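# Fold glasses, place in case on cloth, close lid

## Task

Fold the glasses' arms closed, set the folded glasses down on the cloth inside the glasses case, and then close the case lid.

## Robot and tools

Robot: two arms, left_arm and right_arm, each with six revolute joints and a parallel-finger gripper carrying a wrist camera. The scene frame has its origin at table-top height, midway between the nominal arm bases; +x points out over the table, +z is up, and left_arm sits on the +y side. Left and right here do not match image sides. left_arm's calibrated base is at (0, +0.333, +0.006) m, right_arm's at (-0.024, -0.273, +0.005) m, both nearly unrotated and with +z up. Each arm's end_effector_position (metres) and end_effector_quat_wxyz are reported in that arm's own base frame. Fixed cameras and the table use the scene frame. The reported point lies between the finger pads, about 1 cm short of the tips. The fingers point along the gripper's +z axis and close along its y axis. Reported hand poses can be a few centimetres off, more when the arm is stretched far.

Row layout, shared by execute_actions and move: one flat list of 14 numbers covering both arms. The first 7 are for left_arm and the last 7 for right_arm. Each block holds six joint numbers in this fixed order: shoulder (joint2), elbow (joint3), wrist roll (joint6), wrist pitch (joint4), waist (joint1), wrist yaw (joint5), followed by the gripper opening. Every number lies in [-1, 1]. The joint numbers are offsets, not poses. They count from that arm's Joint targets as they stood when the action or move began, not from the previous row. A value of 1.0 equals 2.224 rad for shoulder, elbow and waist, and 8.485 rad for the three wrist joints. Sending an offset of 0 keeps the current target. The opening is absolute: +1 is fully open, -1 is fully shut. Always resend the current opening for a gripper you want unchanged, because a 0 there means half-closed.

Stated joint ranges in rad: waist -2.618 to 3.054, shoulder 0 to 3.142, elbow 0 to 3.142, wrist pitch -1.571 to 1.571, wrist yaw -1.571 to 1.571, wrist roll -2.094 to 2.094. Real ends can differ by up to 0.059 rad. An action that asks a joint to go more than 0.059 rad beyond its range is rejected for both arms. A joint driven to its end produces the line "joint sent to its limit". Targets are clamped close to the measured angles, and large jumps are scaled back, so big offsets may need several actions.

execute_actions: argument actions is a list of actions. Each action is a table of up to 15 rows, one row per 1/30 s control step; a shorter table repeats its final row for the rest of the 15 steps. Argument cameras is a list of camera names, ["all"], or []. Calling it with an empty actions list simply reports state and images.

move: argument target is one 14-number row, or a list of up to 15 rows. Every row is an offset from the same starting Joint targets, and the openings in each row are absolute. All joints travel together, so the hand follows a curve, and the path does not steer around obstacles or the other arm. speed is the top speed in rad/s of whichever joint has the farthest to go. It ranges from 0.01 to 12.57, with a default of 0.5, and can be given as one value or one per target. blend (rad) rounds the corners at intermediate targets. opening_speed (0.2 or more, in units of the -1..1 scale per second) makes the grippers change gradually. blocking=false returns the result early while the motion continues. The result adds a "move:" line whose values include done, off_target (at rest but more than 0.035 rad from target), moving, held, or fault, and may add limits=held.

wait: argument seconds, from 0 to 10. The arms hold their last command, and any running move carries on. stop brakes a running move to rest. zoom_image takes a camera (cam_head_left, cam_head_right, cam_high, cam_left_wrist, cam_right_wrist) and a region [x0, y0, x1, y1] in image pixels, at most 504x504. All images are 672x504. read_manual returns licence texts only. finished_scene takes scene, the current scene's number, and cannot be undone. Call it only once the case is closed with the glasses inside.

Result lines: Joint positions (rad) and Joint velocities (rad/s) follow the joint order above, and each block ends with the finger gap in metres (0.093 means fully open). Joint targets are the base for your next offsets. Joint torques use the same order, with entries 1, 2 and 5 wrapping at ±28 N m. grip_measured is on the -1..1 scale: about -0.94 means the pads are touching, and each millimetre of object width adds about 0.0208. To hold a rigid part, command roughly 0.24 below the reading for its width and keep resending that value. To release, command well above that reading. "joint command not followed" means the clearance check altered targets. Tool commands shows the present gripper commands.

Avoid: dropping the glasses or releasing them while they are still moving; knocking anything off the table; hard impacts, fast contact and pressing deep past a surface; contact between the two arms, including one gripper closing on the other's fingers. Also avoid long stretched-out holds or pushing toward an unreachable pose. These heat the motors, and heat produces a MOTOR HOT warning and can lead to a fault that folds the arm away for good. If an arm stalls against something, send its targets back past its current positions. Move smoothly with modest effort.

Each tool is called as name(argument=value, ...), one argument or row to a line, values as JSON.

## Session

execute_actions(
  actions=[],
)

Scene clock: 0.00 s.
left_arm: end_effector_position=(+0.2809, -0.0084, +0.1979) grip_measured=+1.000 end_effector_quat_wxyz=(+0.723, -0.184, +0.665, +0.026) | right_arm: end_effector_position=(+0.2537, +0.1108, +0.1542) grip_measured=+1.000 end_effector_quat_wxyz=(+0.622, -0.061, +0.750, +0.216)
Joint names: [shoulder, elbow, wrist roll, wrist pitch, waist, wrist yaw]
Joint positions: left_arm=[0.813 0.076 -0.189 0.802 -0.455 -0.759 0.093] | right_arm=[0.524 0.047 0.252 0.344 0.406 -0.009 0.093]
Joint velocities: within noise
Joint torques (N m): no reading
Heat: left arm: 25 °C; right arm: 30 °C.
Joint targets: left_arm=[0.811 0.087 -0.189 0.812 -0.455 -0.759] | right_arm=[0.523 0.056 0.252 0.345 0.406 -0.009]
Tool commands: left_gripper/opening=+1.0 right_gripper/opening=+1.0

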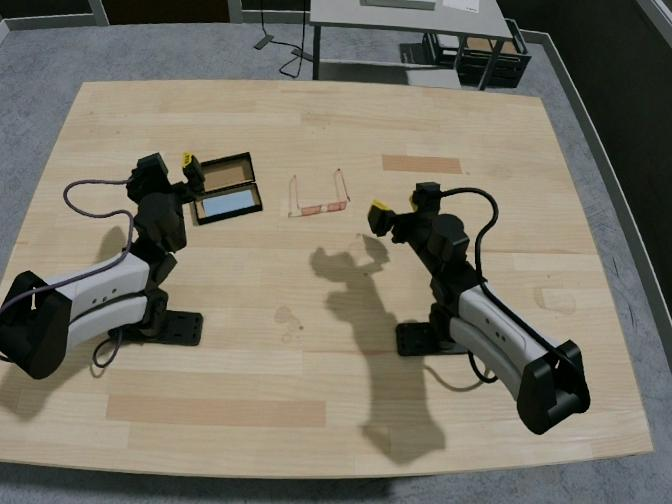

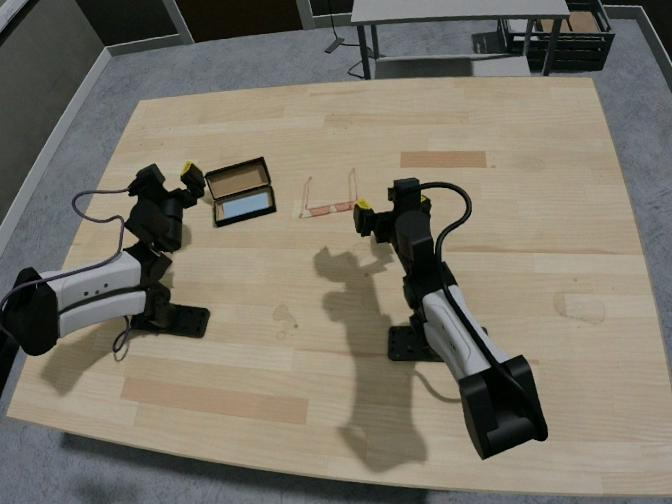

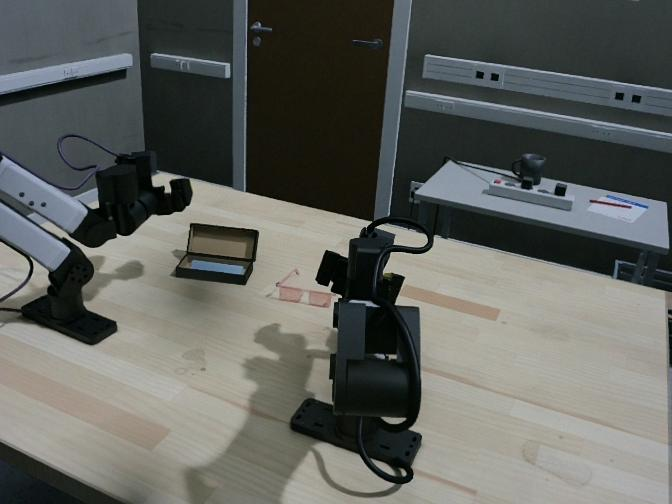

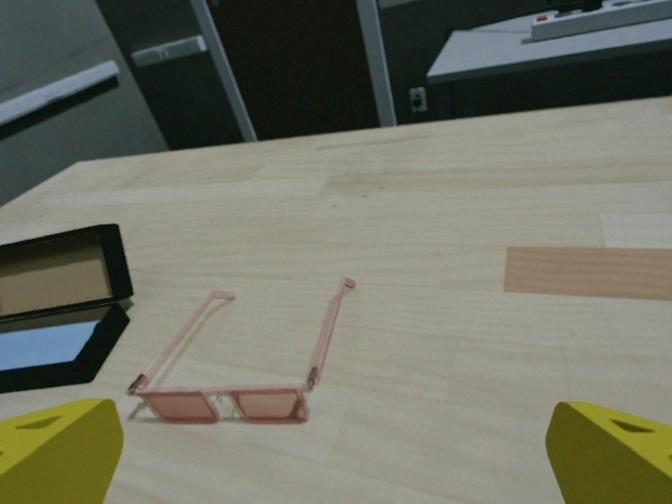

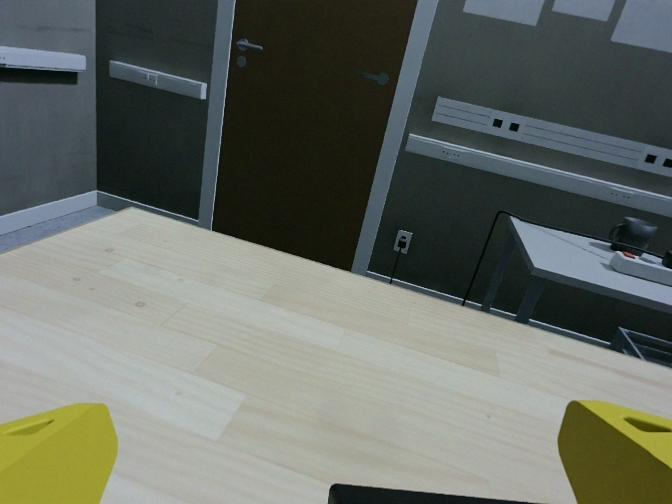

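zoom_image(
  camera="cam_head_left",
  region=[180, 140, 380, 240],
)

zoom_image(
  camera="cam_head_right",
  region=[190, 140, 390, 240],
)

zoom_image(
  camera="cam_high",
  region=[160, 210, 360, 330],
)

zoom_image(
  camera="cam_left_wrist",
  region=[0, 200, 400, 440],
)

Scaled by 2.520 from the camera's 672x504 image, which has a finer 960x720 frame.

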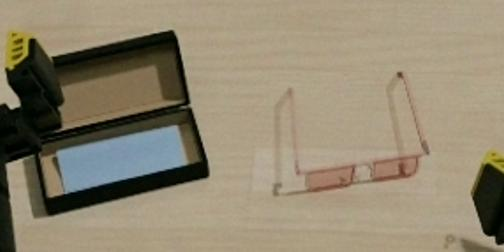

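Scaled by 2.520 from the camera's 672x504 image, which has a finer 960x720 frame.

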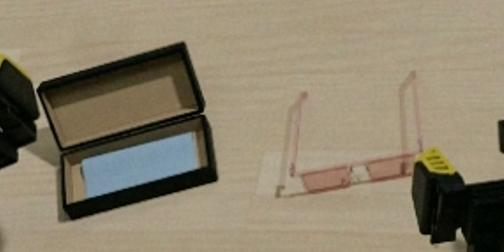

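Scaled by 2.520 from the camera's 672x504 image, which has a finer 960x720 frame.

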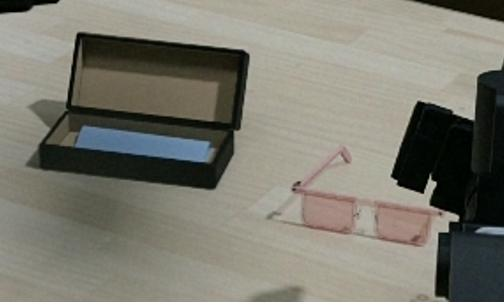

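Scaled by 1.260 from the camera's 672x504 image, which has a finer 960x720 frame.

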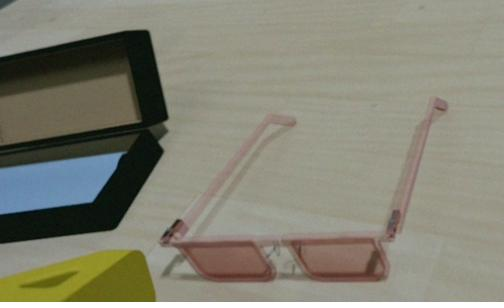

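move(
  target=[0.7158,0.9893,-0.072,-0.2671,-0.0208,0.0895,-1,0.7276,0.877,0.1975,-0.2099,0.0567,0.0011,0.2],
  speed=1.0,
  cameras=["all"],
)

zoom_image(
  camera="cam_head_left",
  region=[180, 120, 400, 250],
)

zoom_image(
  camera="cam_head_right",
  region=[180, 120, 400, 250],
)

zoom_image(
  camera="cam_high",
  region=[160, 180, 420, 340],
)

Scene clock: 206.37 s.
left_arm: end_effector_position=(+0.4073, -0.2179, +0.0789) grip_measured=-0.985 end_effector_quat_wxyz=(+0.002, -0.146, +0.989, +0.007) | right_arm: end_effector_position=(+0.3548, +0.2074, +0.1185) grip_measured=+0.202 end_effector_quat_wxyz=(-0.004, +0.642, +0.766, +0.001)
Joint names: [shoulder, elbow, wrist roll, wrist pitch, waist, wrist yaw]
Joint positions: left_arm=[2.388 2.255 -0.789 -1.444 -0.496 -0.013 0] | right_arm=[2.13 1.983 1.921 -1.424 0.525 -0.009 0.055]
Joint torques (N m): left_arm=[-12.31 7.53 -0.18 0.37 -0.62 -0.03] | right_arm=[-9.62 7.09 0.21 0.09 0.76 0.1]
Heat: left arm: 36 °C; right arm: 42 °C.
Joint targets: left_arm=[2.404 2.288 -0.799 -1.454 -0.502 0.000] | right_arm=[2.141 2.006 1.928 -1.436 0.532 0.000]
move: done
camera_calibration:
cam_left_wrist: T_world_to_cam=[[0.272791, -0.961404, -0.0358807, -0.317191], [-0.869642, -0.262362, 0.418197, 0.305439], [-0.41147, -0.0828768, -0.907648, 0.304545], [0, 0, 0, 1]] pos_world=[0.477461, -0.199573, 0.137305]
cam_right_wrist: T_world_to_cam=[[-0.981636, -0.190056, 0.0164473, 0.385123], [-0.16355, 0.882835, 0.440289, -0.137322], [-0.0981996, 0.429513, -0.897706, 0.130875], [0, 0, 0, 1]] pos_world=[0.368443, 0.138215, 0.171614]

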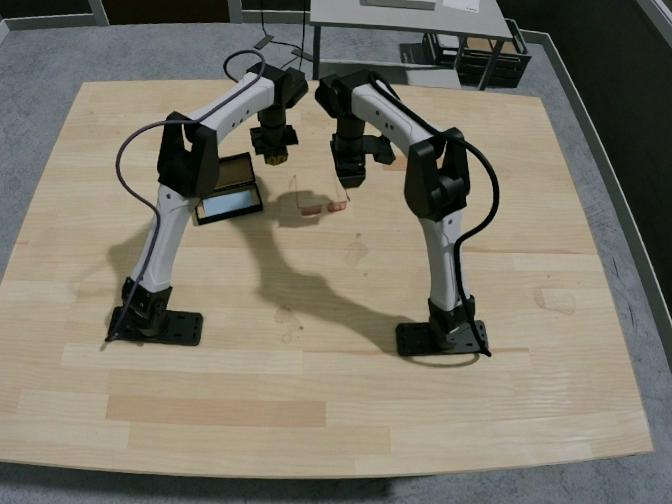

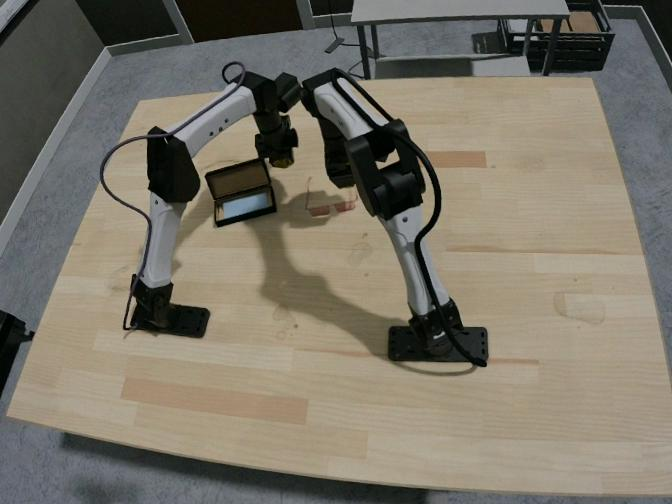

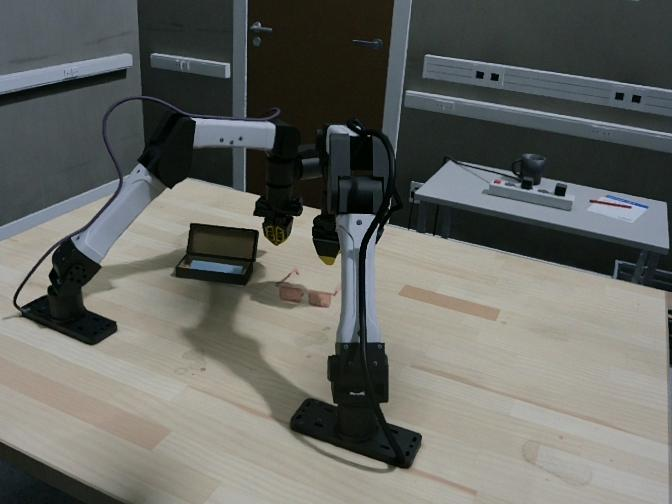

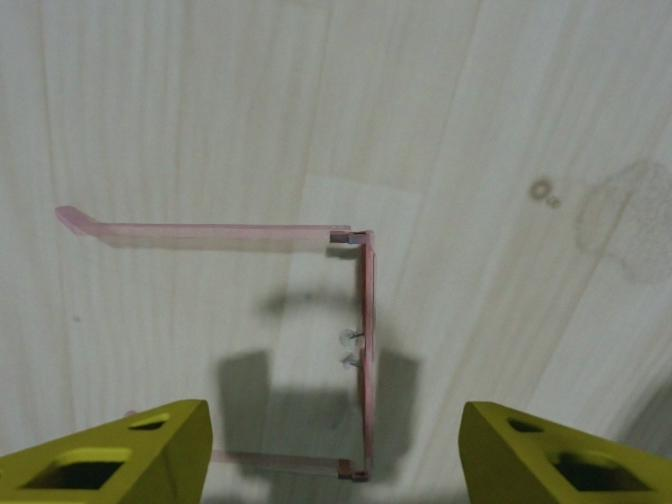

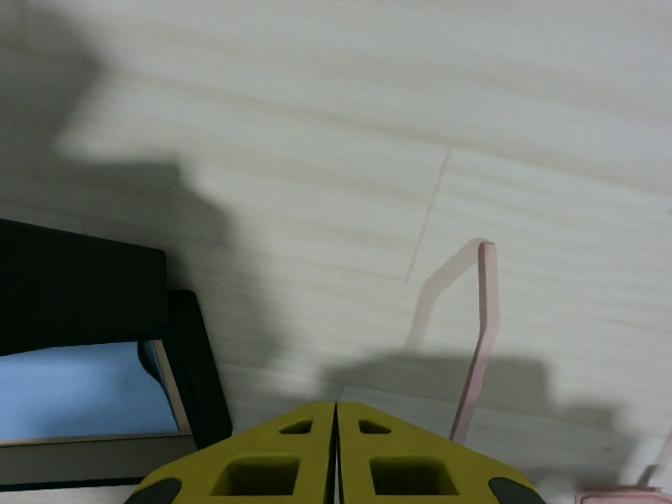

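Scaled by 2.291 from the camera's 672x504 image, which has a finer 960x720 frame.

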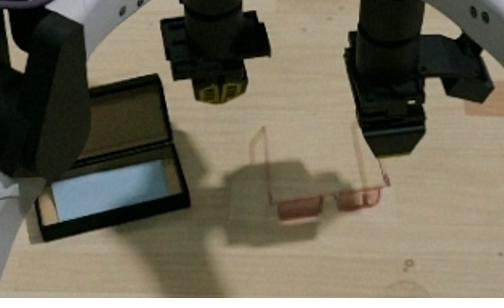

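Scaled by 2.291 from the camera's 672x504 image, which has a finer 960x720 frame.

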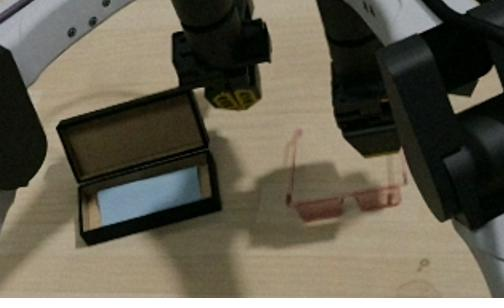

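Scaled by 1.938 from the camera's 672x504 image, which has a finer 960x720 frame.

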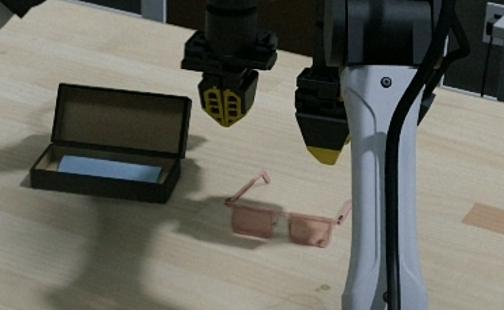

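move(
  target=[0,0,0,0,0,0,-1,0.0044,-0.1179,0.0077,0.0321,0.0292,0,0.2],
  cameras=["all"],
)

zoom_image(
  camera="cam_high",
  region=[160, 180, 420, 340],
)

zoom_image(
  camera="cam_head_left",
  region=[180, 120, 400, 250],
)

Scene clock: 238.17 s.
left_arm: end_effector_position=(+0.4071, -0.2179, +0.0789) grip_measured=-0.985 end_effector_quat_wxyz=(+0.001, -0.146, +0.989, +0.007) | right_arm: end_effector_position=(+0.3426, +0.2323, +0.0561) grip_measured=+0.202 end_effector_quat_wxyz=(-0.003, +0.642, +0.767, +0.006)
Joint names: [shoulder, elbow, wrist roll, wrist pitch, waist, wrist yaw]
Joint positions: left_arm=[2.388 2.255 -0.789 -1.444 -0.496 -0.013 0] | right_arm=[2.14 1.751 1.986 -1.173 0.592 -0.009 0.055]
Joint torques (N m): left_arm=[-12.36 7.54 -0.18 0.36 -0.62 -0.04] | right_arm=[-9.72 4.63 0.2 0.33 0.61 0.1]
Heat: left arm: 38 °C; right arm: 40 °C.
Joint targets: left_arm=[2.404 2.288 -0.799 -1.454 -0.502 0.000] | right_arm=[2.151 1.744 1.993 -1.164 0.597 0.000]
move: done
camera_calibration:
cam_left_wrist: T_world_to_cam=[[0.273174, -0.961284, -0.0361909, -0.317187], [-0.869173, -0.26277, 0.418916, 0.305019], [-0.412207, -0.0829806, -0.907304, 0.304703], [0, 0, 0, 1]] pos_world=[0.477362, -0.199472, 0.137202]
cam_right_wrist: T_world_to_cam=[[-0.981522, -0.191174, 0.00822547, 0.379521], [-0.167774, 0.880461, 0.44344, -0.131999], [-0.0920167, 0.433866, -0.896266, 0.0598021], [0, 0, 0, 1]] pos_world=[0.355865, 0.162829, 0.109011]

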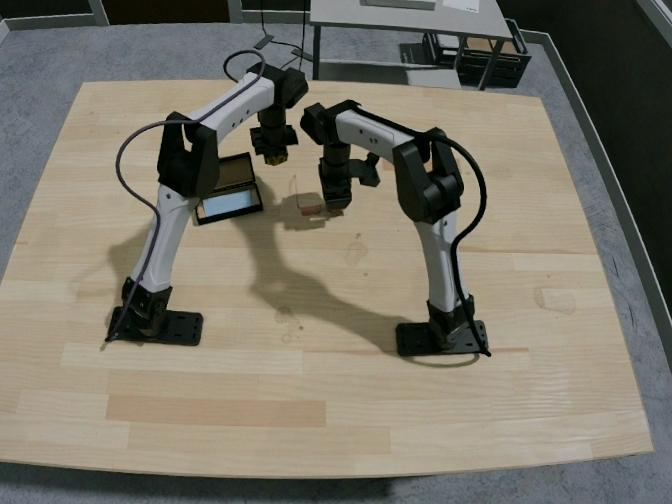

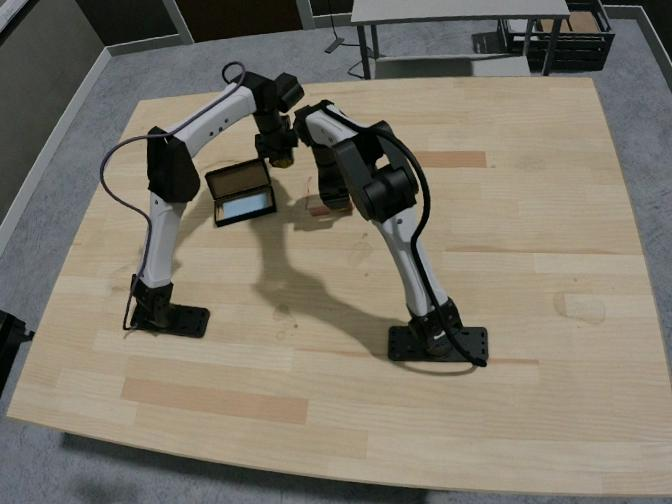

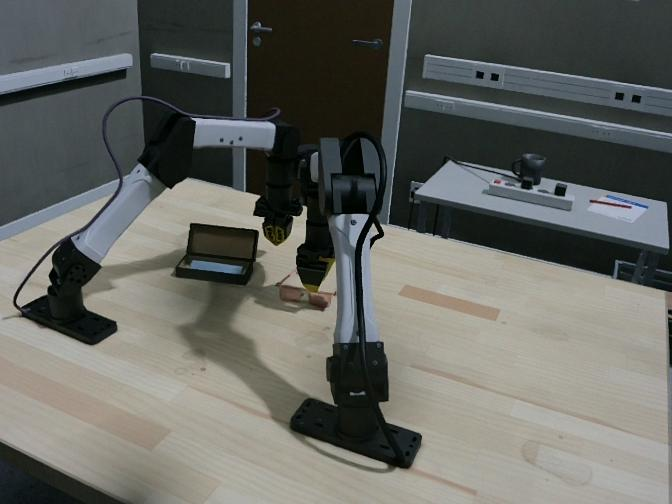

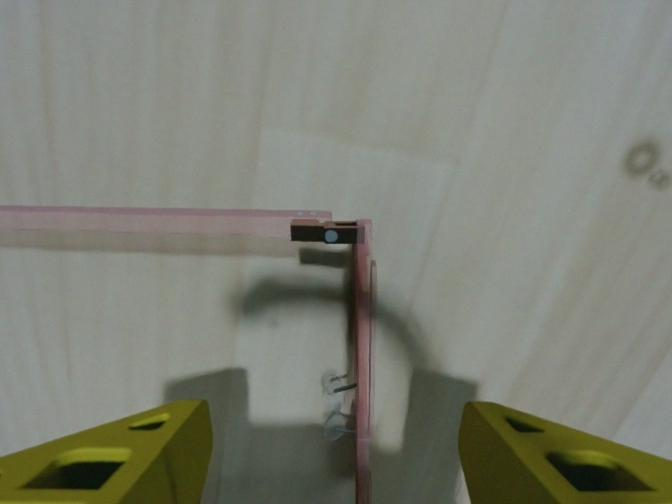

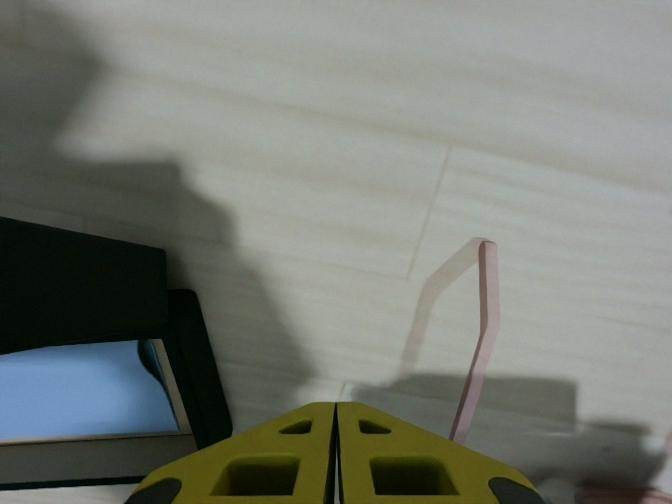

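Scaled by 1.938 from the camera's 672x504 image, which has a finer 960x720 frame.

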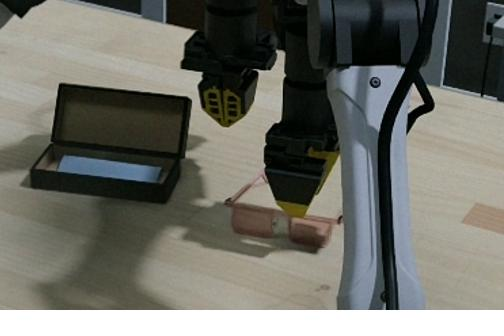

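Scaled by 2.291 from the camera's 672x504 image, which has a finer 960x720 frame.

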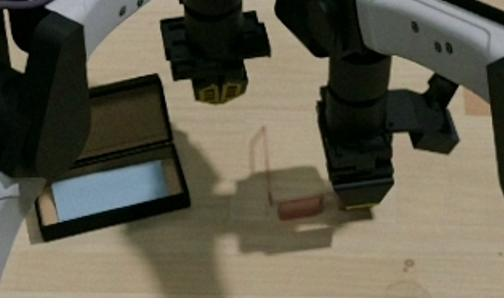

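move(
  target=[
    [0,0,0,0,0,0,-1,0,0,-0.0021,0,-0.0082,0,0.2],
    [0,0,0,0,0,0,-1,-0.005,-0.067,-0.0021,0.0163,-0.0082,0,0.2],
  ],
  speed=0.3,
  cameras=["all"],
)

zoom_image(
  camera="cam_high",
  region=[160, 180, 420, 340],
)

Scene clock: 263.57 s.
left_arm: end_effector_position=(+0.4071, -0.2179, +0.0789) grip_measured=-0.985 end_effector_quat_wxyz=(+0.001, -0.146, +0.989, +0.007) | right_arm: end_effector_position=(+0.3351, +0.2244, +0.0197) grip_measured=+0.202 end_effector_quat_wxyz=(-0.005, +0.642, +0.766, +0.001)
Joint names: [shoulder, elbow, wrist roll, wrist pitch, waist, wrist yaw]
Joint positions: left_arm=[2.388 2.255 -0.789 -1.444 -0.496 -0.013 0] | right_arm=[2.14 1.603 1.981 -1.035 0.586 -0.009 0.055]
Joint torques (N m): left_arm=[-12.34 7.51 -0.19 0.35 -0.65 -0.04] | right_arm=[-10.43 4.36 0.06 0.29 -0.43 0.1]
Heat: left arm: 42 °C; right arm: 45 °C.
Joint targets: left_arm=[2.404 2.288 -0.800 -1.454 -0.502 0.000] | right_arm=[2.140 1.595 1.975 -1.025 0.579 0.000]
move: done
camera_calibration:
cam_left_wrist: T_world_to_cam=[[0.273527, -0.961185, -0.0361528, -0.31734], [-0.869063, -0.26307, 0.418957, 0.304901], [-0.412205, -0.0831769, -0.907286, 0.304661], [0, 0, 0, 1]] pos_world=[0.477362, -0.199471, 0.137202]
cam_right_wrist: T_world_to_cam=[[-0.981548, -0.19043, 0.0173448, 0.370598], [-0.163538, 0.883008, 0.439945, -0.1121], [-0.0990944, 0.428991, -0.897857, 0.0334406], [0, 0, 0, 1]] pos_world=[0.348741, 0.155213, 0.0729149]

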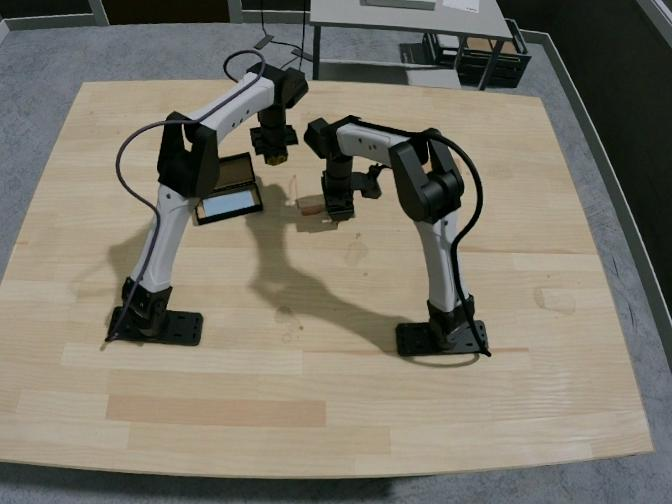

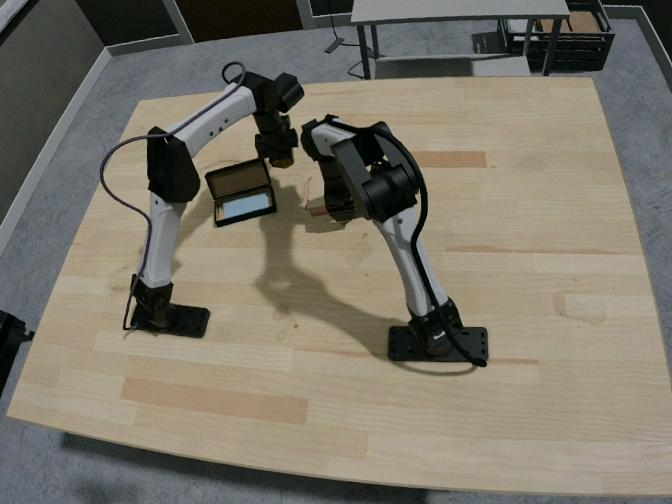

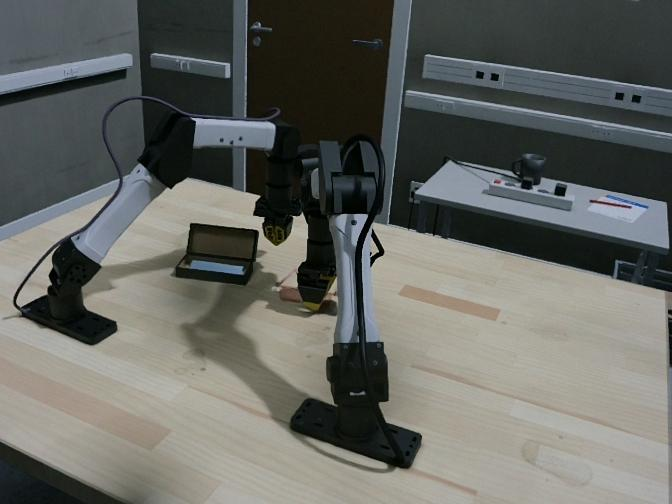

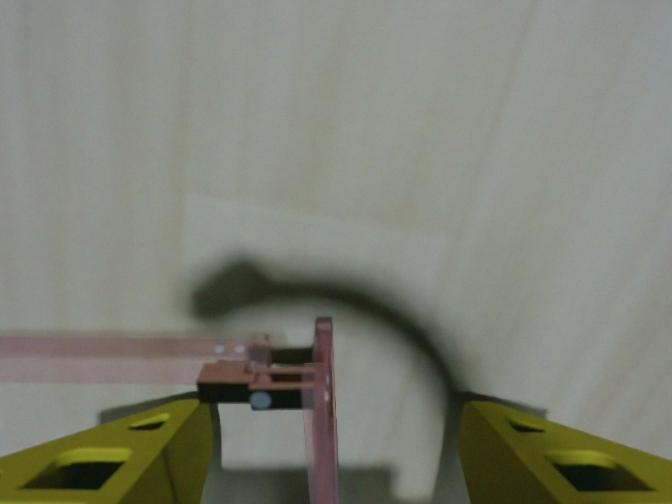

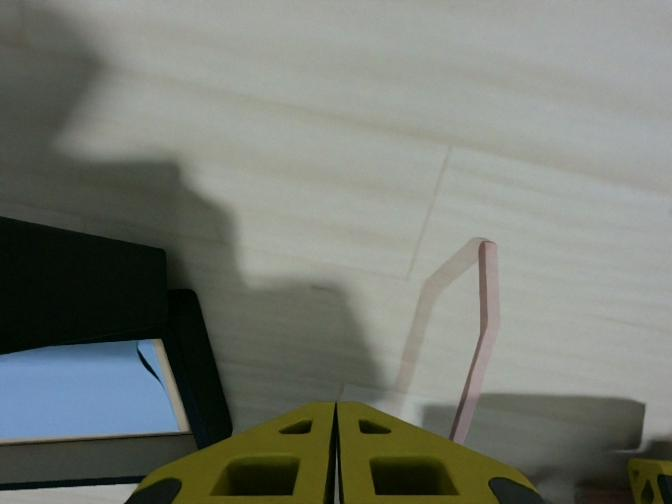

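Scaled by 1.938 from the camera's 672x504 image, which has a finer 960x720 frame.

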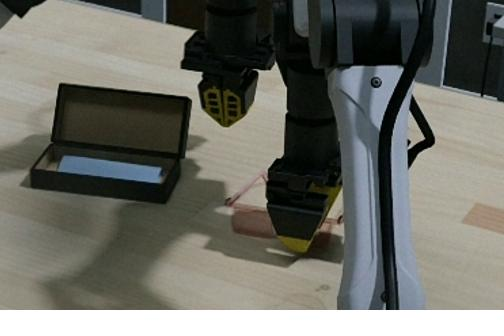

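move(
  target=[0,0,0,0,0,0,-1,0,0,0,0,0,0,-0.95],
  opening_speed=1.0,
  cameras=["cam_right_wrist","cam_left_wrist"],
)

Scene clock: 270.53 s.
left_arm: end_effector_position=(+0.4071, -0.2179, +0.0789) grip_measured=-0.985 end_effector_quat_wxyz=(+0.001, -0.146, +0.989, +0.007) | right_arm: end_effector_position=(+0.3354, +0.2246, +0.0197) grip_measured=-0.949 end_effector_quat_wxyz=(-0.004, +0.642, +0.767, +0.002)
Joint names: [shoulder, elbow, wrist roll, wrist pitch, waist, wrist yaw]
Joint positions: left_arm=[2.388 2.255 -0.789 -1.444 -0.496 -0.013 0] | right_arm=[2.14 1.603 1.981 -1.033 0.586 -0.009 0]
Joint torques (N m): left_arm=[-12.34 7.47 -0.18 0.35 -0.66 -0.04] | right_arm=[-10.43 4.34 0.07 0.29 -0.43 0.1]
Heat: left arm: 43 °C; right arm: 47 °C.
Joint targets: left_arm=[2.404 2.288 -0.800 -1.454 -0.502 0.000] | right_arm=[2.140 1.595 1.975 -1.025 0.579 0.000]
move: done
camera_calibration:
cam_left_wrist: T_world_to_cam=[[0.273527, -0.961185, -0.0361528, -0.31734], [-0.869063, -0.26307, 0.418957, 0.304901], [-0.412205, -0.0831769, -0.907286, 0.304661], [0, 0, 0, 1]] pos_world=[0.477362, -0.199471, 0.137202]
cam_right_wrist: T_world_to_cam=[[-0.981496, -0.190817, 0.0159235, 0.371082], [-0.164438, 0.882573, 0.440483, -0.111842], [-0.0981053, 0.429714, -0.89762, 0.0328185], [0, 0, 0, 1]] pos_world=[0.349045, 0.155415, 0.0728142]
Images, in order (width x height): cam_left_wrist 672x504, cam_right_wrist 672x504.

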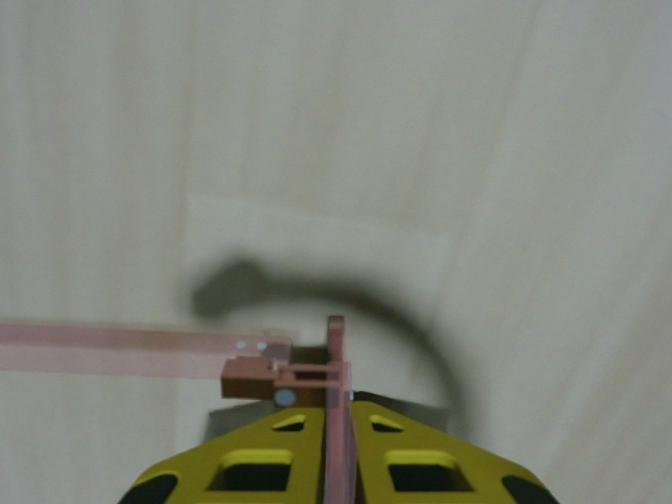

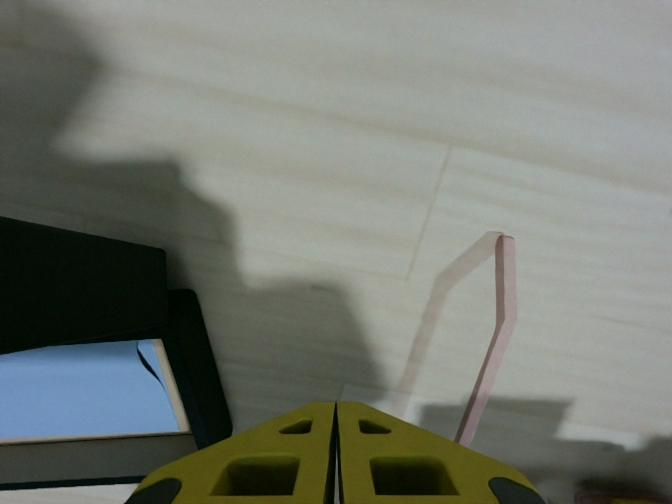

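move(
  target=[
    [-0.2616,-0.5216,-0.0707,0.14,-0.0229,0,-1,0,0,0,0,0,0,-1],
    [-0.2259,-0.5564,-0.0707,0.1585,-0.0229,0,-1,0,0,0,0,0,0,-1],
  ],
  speed=0.6,
  cameras=["all"],
)

zoom_image(
  camera="cam_head_left",
  region=[220, 120, 400, 230],
)

zoom_image(
  camera="cam_high",
  region=[200, 200, 380, 320],
)

Scene clock: 311.20 s.
left_arm: end_effector_position=(+0.4078, -0.2195, +0.0696) grip_measured=-0.985 end_effector_quat_wxyz=(+0.001, -0.157, +0.988, +0.007) | right_arm: end_effector_position=(+0.3354, +0.2246, +0.0197) grip_measured=-0.965 end_effector_quat_wxyz=(-0.004, +0.642, +0.767, +0.002)
Joint names: [shoulder, elbow, wrist roll, wrist pitch, waist, wrist yaw]
Joint positions: left_arm=[2.392 2.225 -0.814 -1.411 -0.498 -0.013 0] | right_arm=[2.14 1.603 1.981 -1.033 0.586 -0.009 0]
Joint torques (N m): left_arm=[-14.34 5.26 -0.05 0.46 -0.16 -0.17] | right_arm=[-10.43 4.38 0.07 0.29 -0.43 0.1]
Heat: left arm: 46 °C; right arm: 53 °C.
Joint targets: left_arm=[2.388 2.230 -0.812 -1.412 -0.498 -0.013] | right_arm=[2.140 1.595 1.975 -1.025 0.579 0.000]
move: held (left_arm; a check stopped the path); path passed 0 of 2 targets; limits=held; left_arm: the wrist pitch is farthest, 1.302 rad from its target
joint command not followed: on one or more control steps a check withheld the commanded joint targets of the left arm, and it was not sent them on those steps.
cause: the commanded joint targets, or the way to them, would bring a part of the robot too close to another arm (this arm's gripper housing and the right arm's wrist (the part past the wrist pitch)).
camera_calibration:
cam_left_wrist: T_world_to_cam=[[0.295107, -0.954762, -0.0366169, -0.326732], [-0.862801, -0.282755, 0.419074, 0.302028], [-0.41047, -0.0920787, -0.907213, 0.293688], [0, 0, 0, 1]] pos_world=[0.477561, -0.199509, 0.127901]
cam_right_wrist: T_world_to_cam=[[-0.981496, -0.190817, 0.0159235, 0.371082], [-0.164438, 0.882573, 0.440483, -0.111842], [-0.0981053, 0.429714, -0.89762, 0.0328185], [0, 0, 0, 1]] pos_world=[0.349045, 0.155415, 0.0728142]

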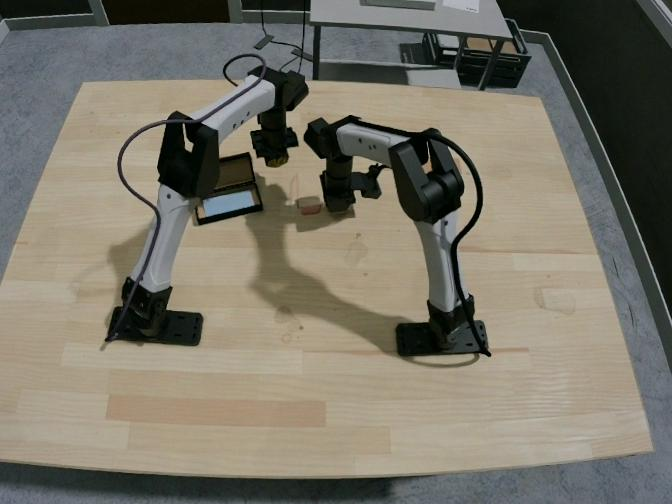

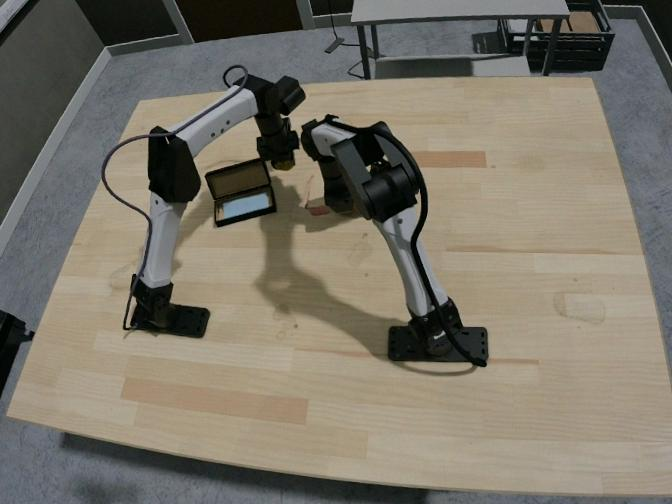

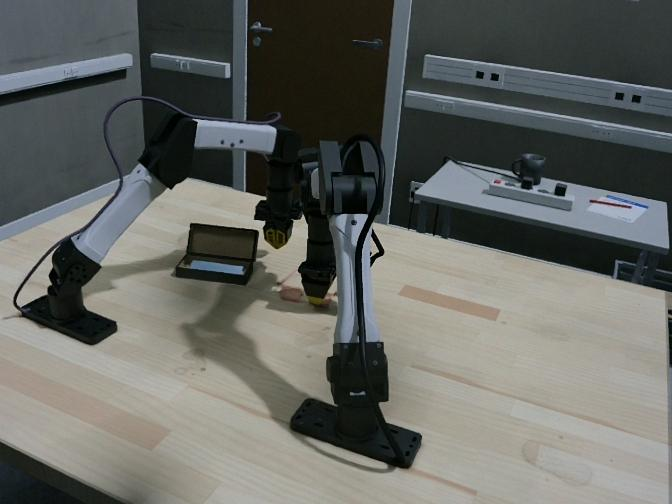

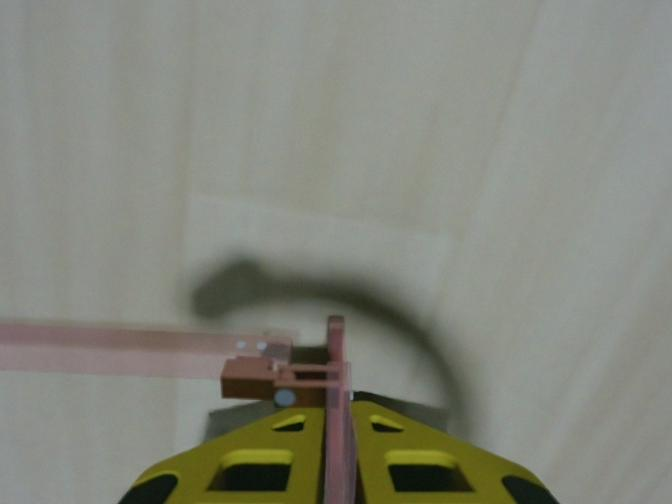

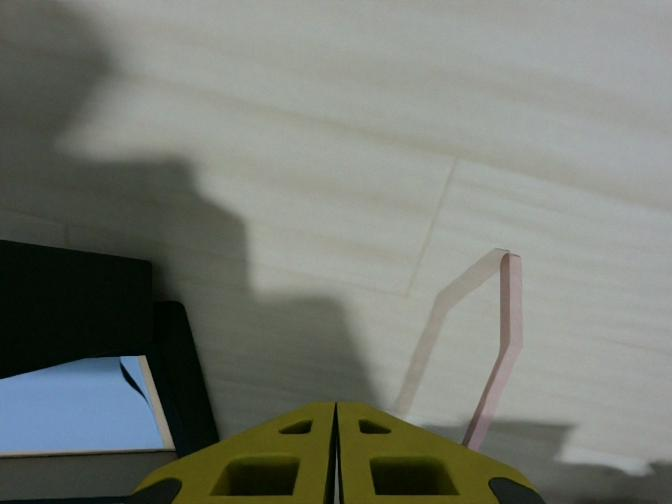

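Scaled by 2.800 from the camera's 672x504 image, which has a finer 960x720 frame.

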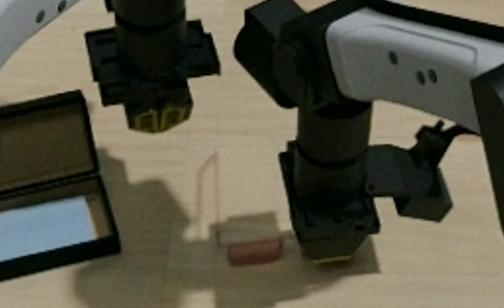

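Scaled by 2.800 from the camera's 672x504 image, which has a finer 960x720 frame.

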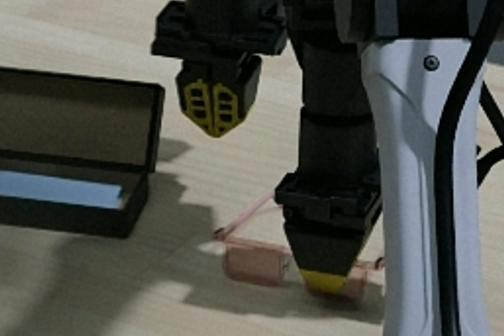

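move(
  target=[
    [0,0,0,0,0.0351,0,-1,0,0,0,0,0,0,-1],
    [-0.2798,-0.4504,-0.0693,0.1166,0.0351,0.0015,-1,0,0,0,0,0,0,-1],
  ],
  speed=0.7,
  cameras=["cam_head_left","cam_high","cam_right_wrist"],
)

Scene clock: 332.73 s.
left_arm: end_effector_position=(+0.4123, -0.1805, +0.0834) grip_measured=-0.985 end_effector_quat_wxyz=(+0.175, -0.451, +0.849, -0.214) | right_arm: end_effector_position=(+0.3354, +0.2246, +0.0197) grip_measured=-0.965 end_effector_quat_wxyz=(-0.004, +0.642, +0.767, +0.002)
Joint names: [shoulder, elbow, wrist roll, wrist pitch, waist, wrist yaw]
Joint positions: left_arm=[1.81 1.242 -1.391 -0.443 -0.417 -0.012 0] | right_arm=[2.14 1.603 1.981 -1.033 0.586 -0.009 0]
Joint torques (N m): left_arm=[-14.08 4.31 -0.16 1.79 -0.44 -0.06] | right_arm=[-10.44 4.37 0.07 0.29 -0.43 0.1]
Heat: left arm: 46 °C; right arm: 55 °C.
Joint targets: left_arm=[1.765 1.228 -1.401 -0.422 -0.420 0.000] | right_arm=[2.140 1.595 1.975 -1.025 0.579 0.000]
move: off_target (left_arm); left_arm: the shoulder is farthest, 0.044 rad from its target
camera_calibration:
cam_right_wrist: T_world_to_cam=[[-0.981496, -0.190817, 0.0159235, 0.371082], [-0.164438, 0.882573, 0.440483, -0.111842], [-0.0981053, 0.429714, -0.89762, 0.0328185], [0, 0, 0, 1]] pos_world=[0.349045, 0.155415, 0.0728142]
Images, in order (width x height): cam_head_left 672x504, cam_high 672x504, cam_right_wrist 672x504.

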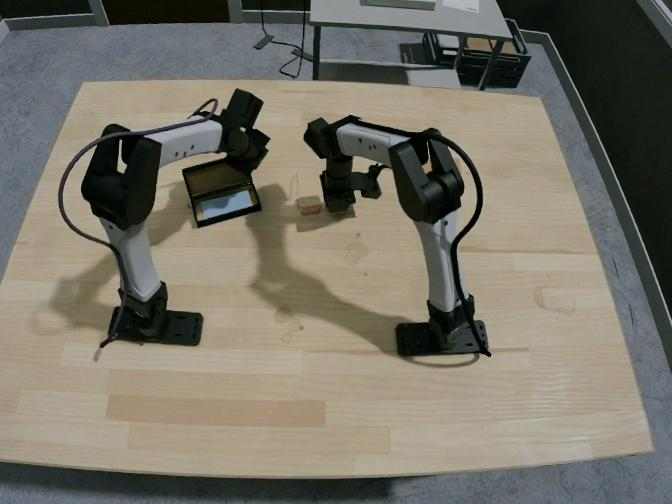

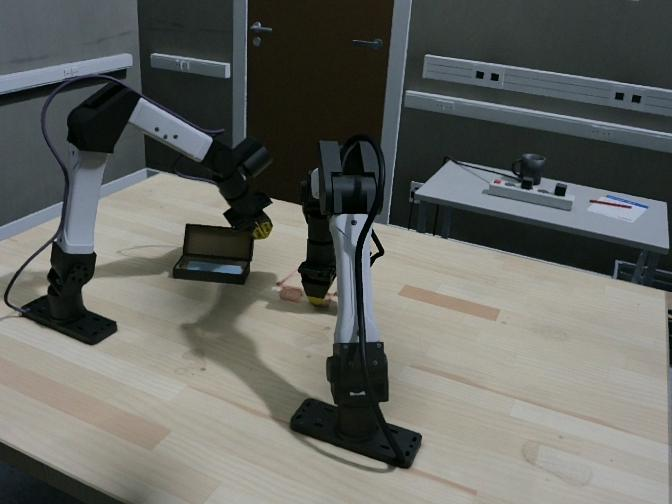

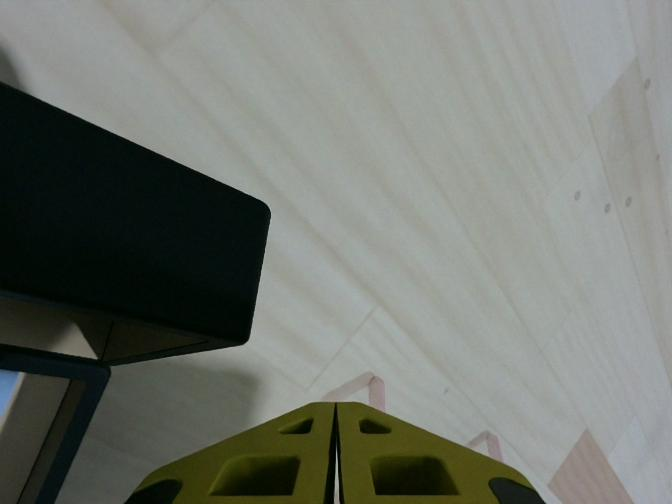

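move(
  target=[0.02,0.05,0,0,-0.045,0,-1,0,0,0,0,0,0,-1],
  cameras=["cam_head_left","cam_high","cam_right_wrist"],
)

zoom_image(
  camera="cam_head_left",
  region=[160, 120, 380, 250],
)

zoom_image(
  camera="cam_high",
  region=[160, 200, 380, 320],
)

Scene clock: 340.17 s.
left_arm: end_effector_position=(+0.4090, -0.2329, +0.1104) grip_measured=-0.985 end_effector_quat_wxyz=(+0.184, -0.402, +0.860, -0.254) | right_arm: end_effector_position=(+0.3354, +0.2246, +0.0197) grip_measured=-0.965 end_effector_quat_wxyz=(-0.004, +0.642, +0.767, +0.002)
Joint names: [shoulder, elbow, wrist roll, wrist pitch, waist, wrist yaw]
Joint positions: left_arm=[1.81 1.309 -1.392 -0.432 -0.52 -0.008 0] | right_arm=[2.14 1.603 1.981 -1.033 0.586 -0.009 0]
Joint torques (N m): left_arm=[-9.87 8.09 -0.12 1.79 -0.17 -0.1] | right_arm=[-10.44 4.37 0.07 0.29 -0.43 0.1]
Heat: left arm: 48 °C; right arm: 55 °C.
Joint targets: left_arm=[1.810 1.339 -1.401 -0.422 -0.520 0.000] | right_arm=[2.140 1.595 1.975 -1.025 0.579 0.000]
move: done
camera_calibration:
cam_right_wrist: T_world_to_cam=[[-0.981496, -0.190817, 0.0159235, 0.371082], [-0.164438, 0.882573, 0.440483, -0.111842], [-0.0981053, 0.429714, -0.89762, 0.0328185], [0, 0, 0, 1]] pos_world=[0.349045, 0.155415, 0.0728142]
Images, in order (width x height): cam_head_left 672x504, cam_high 672x504, cam_right_wrist 672x504.

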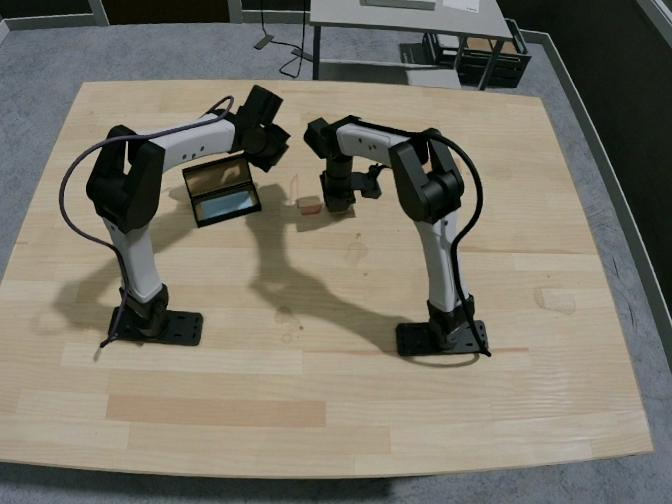

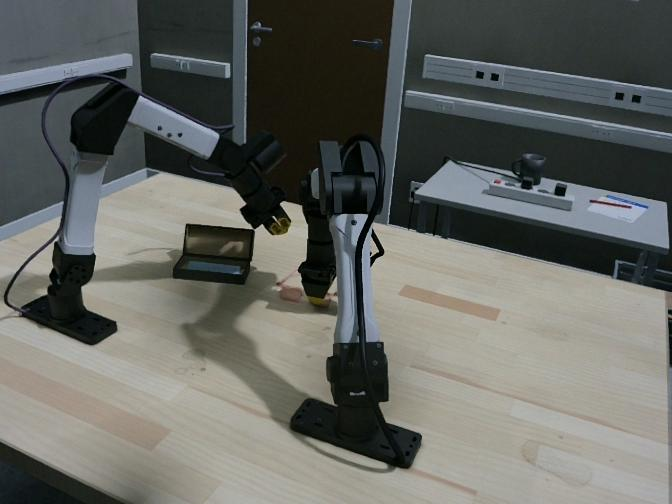

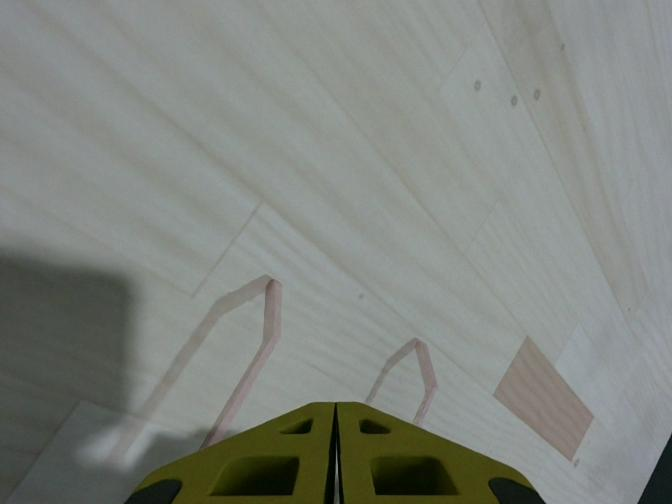

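Scaled by 2.291 from the camera's 672x504 image, which has a finer 960x720 frame.

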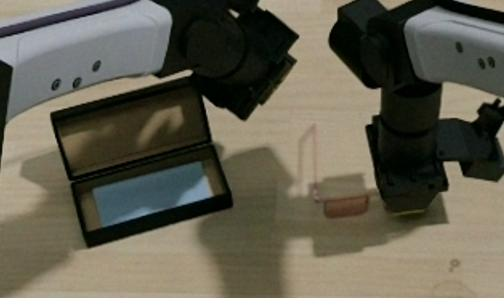

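Scaled by 2.291 from the camera's 672x504 image, which has a finer 960x720 frame.

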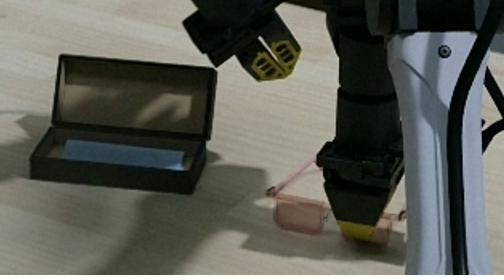

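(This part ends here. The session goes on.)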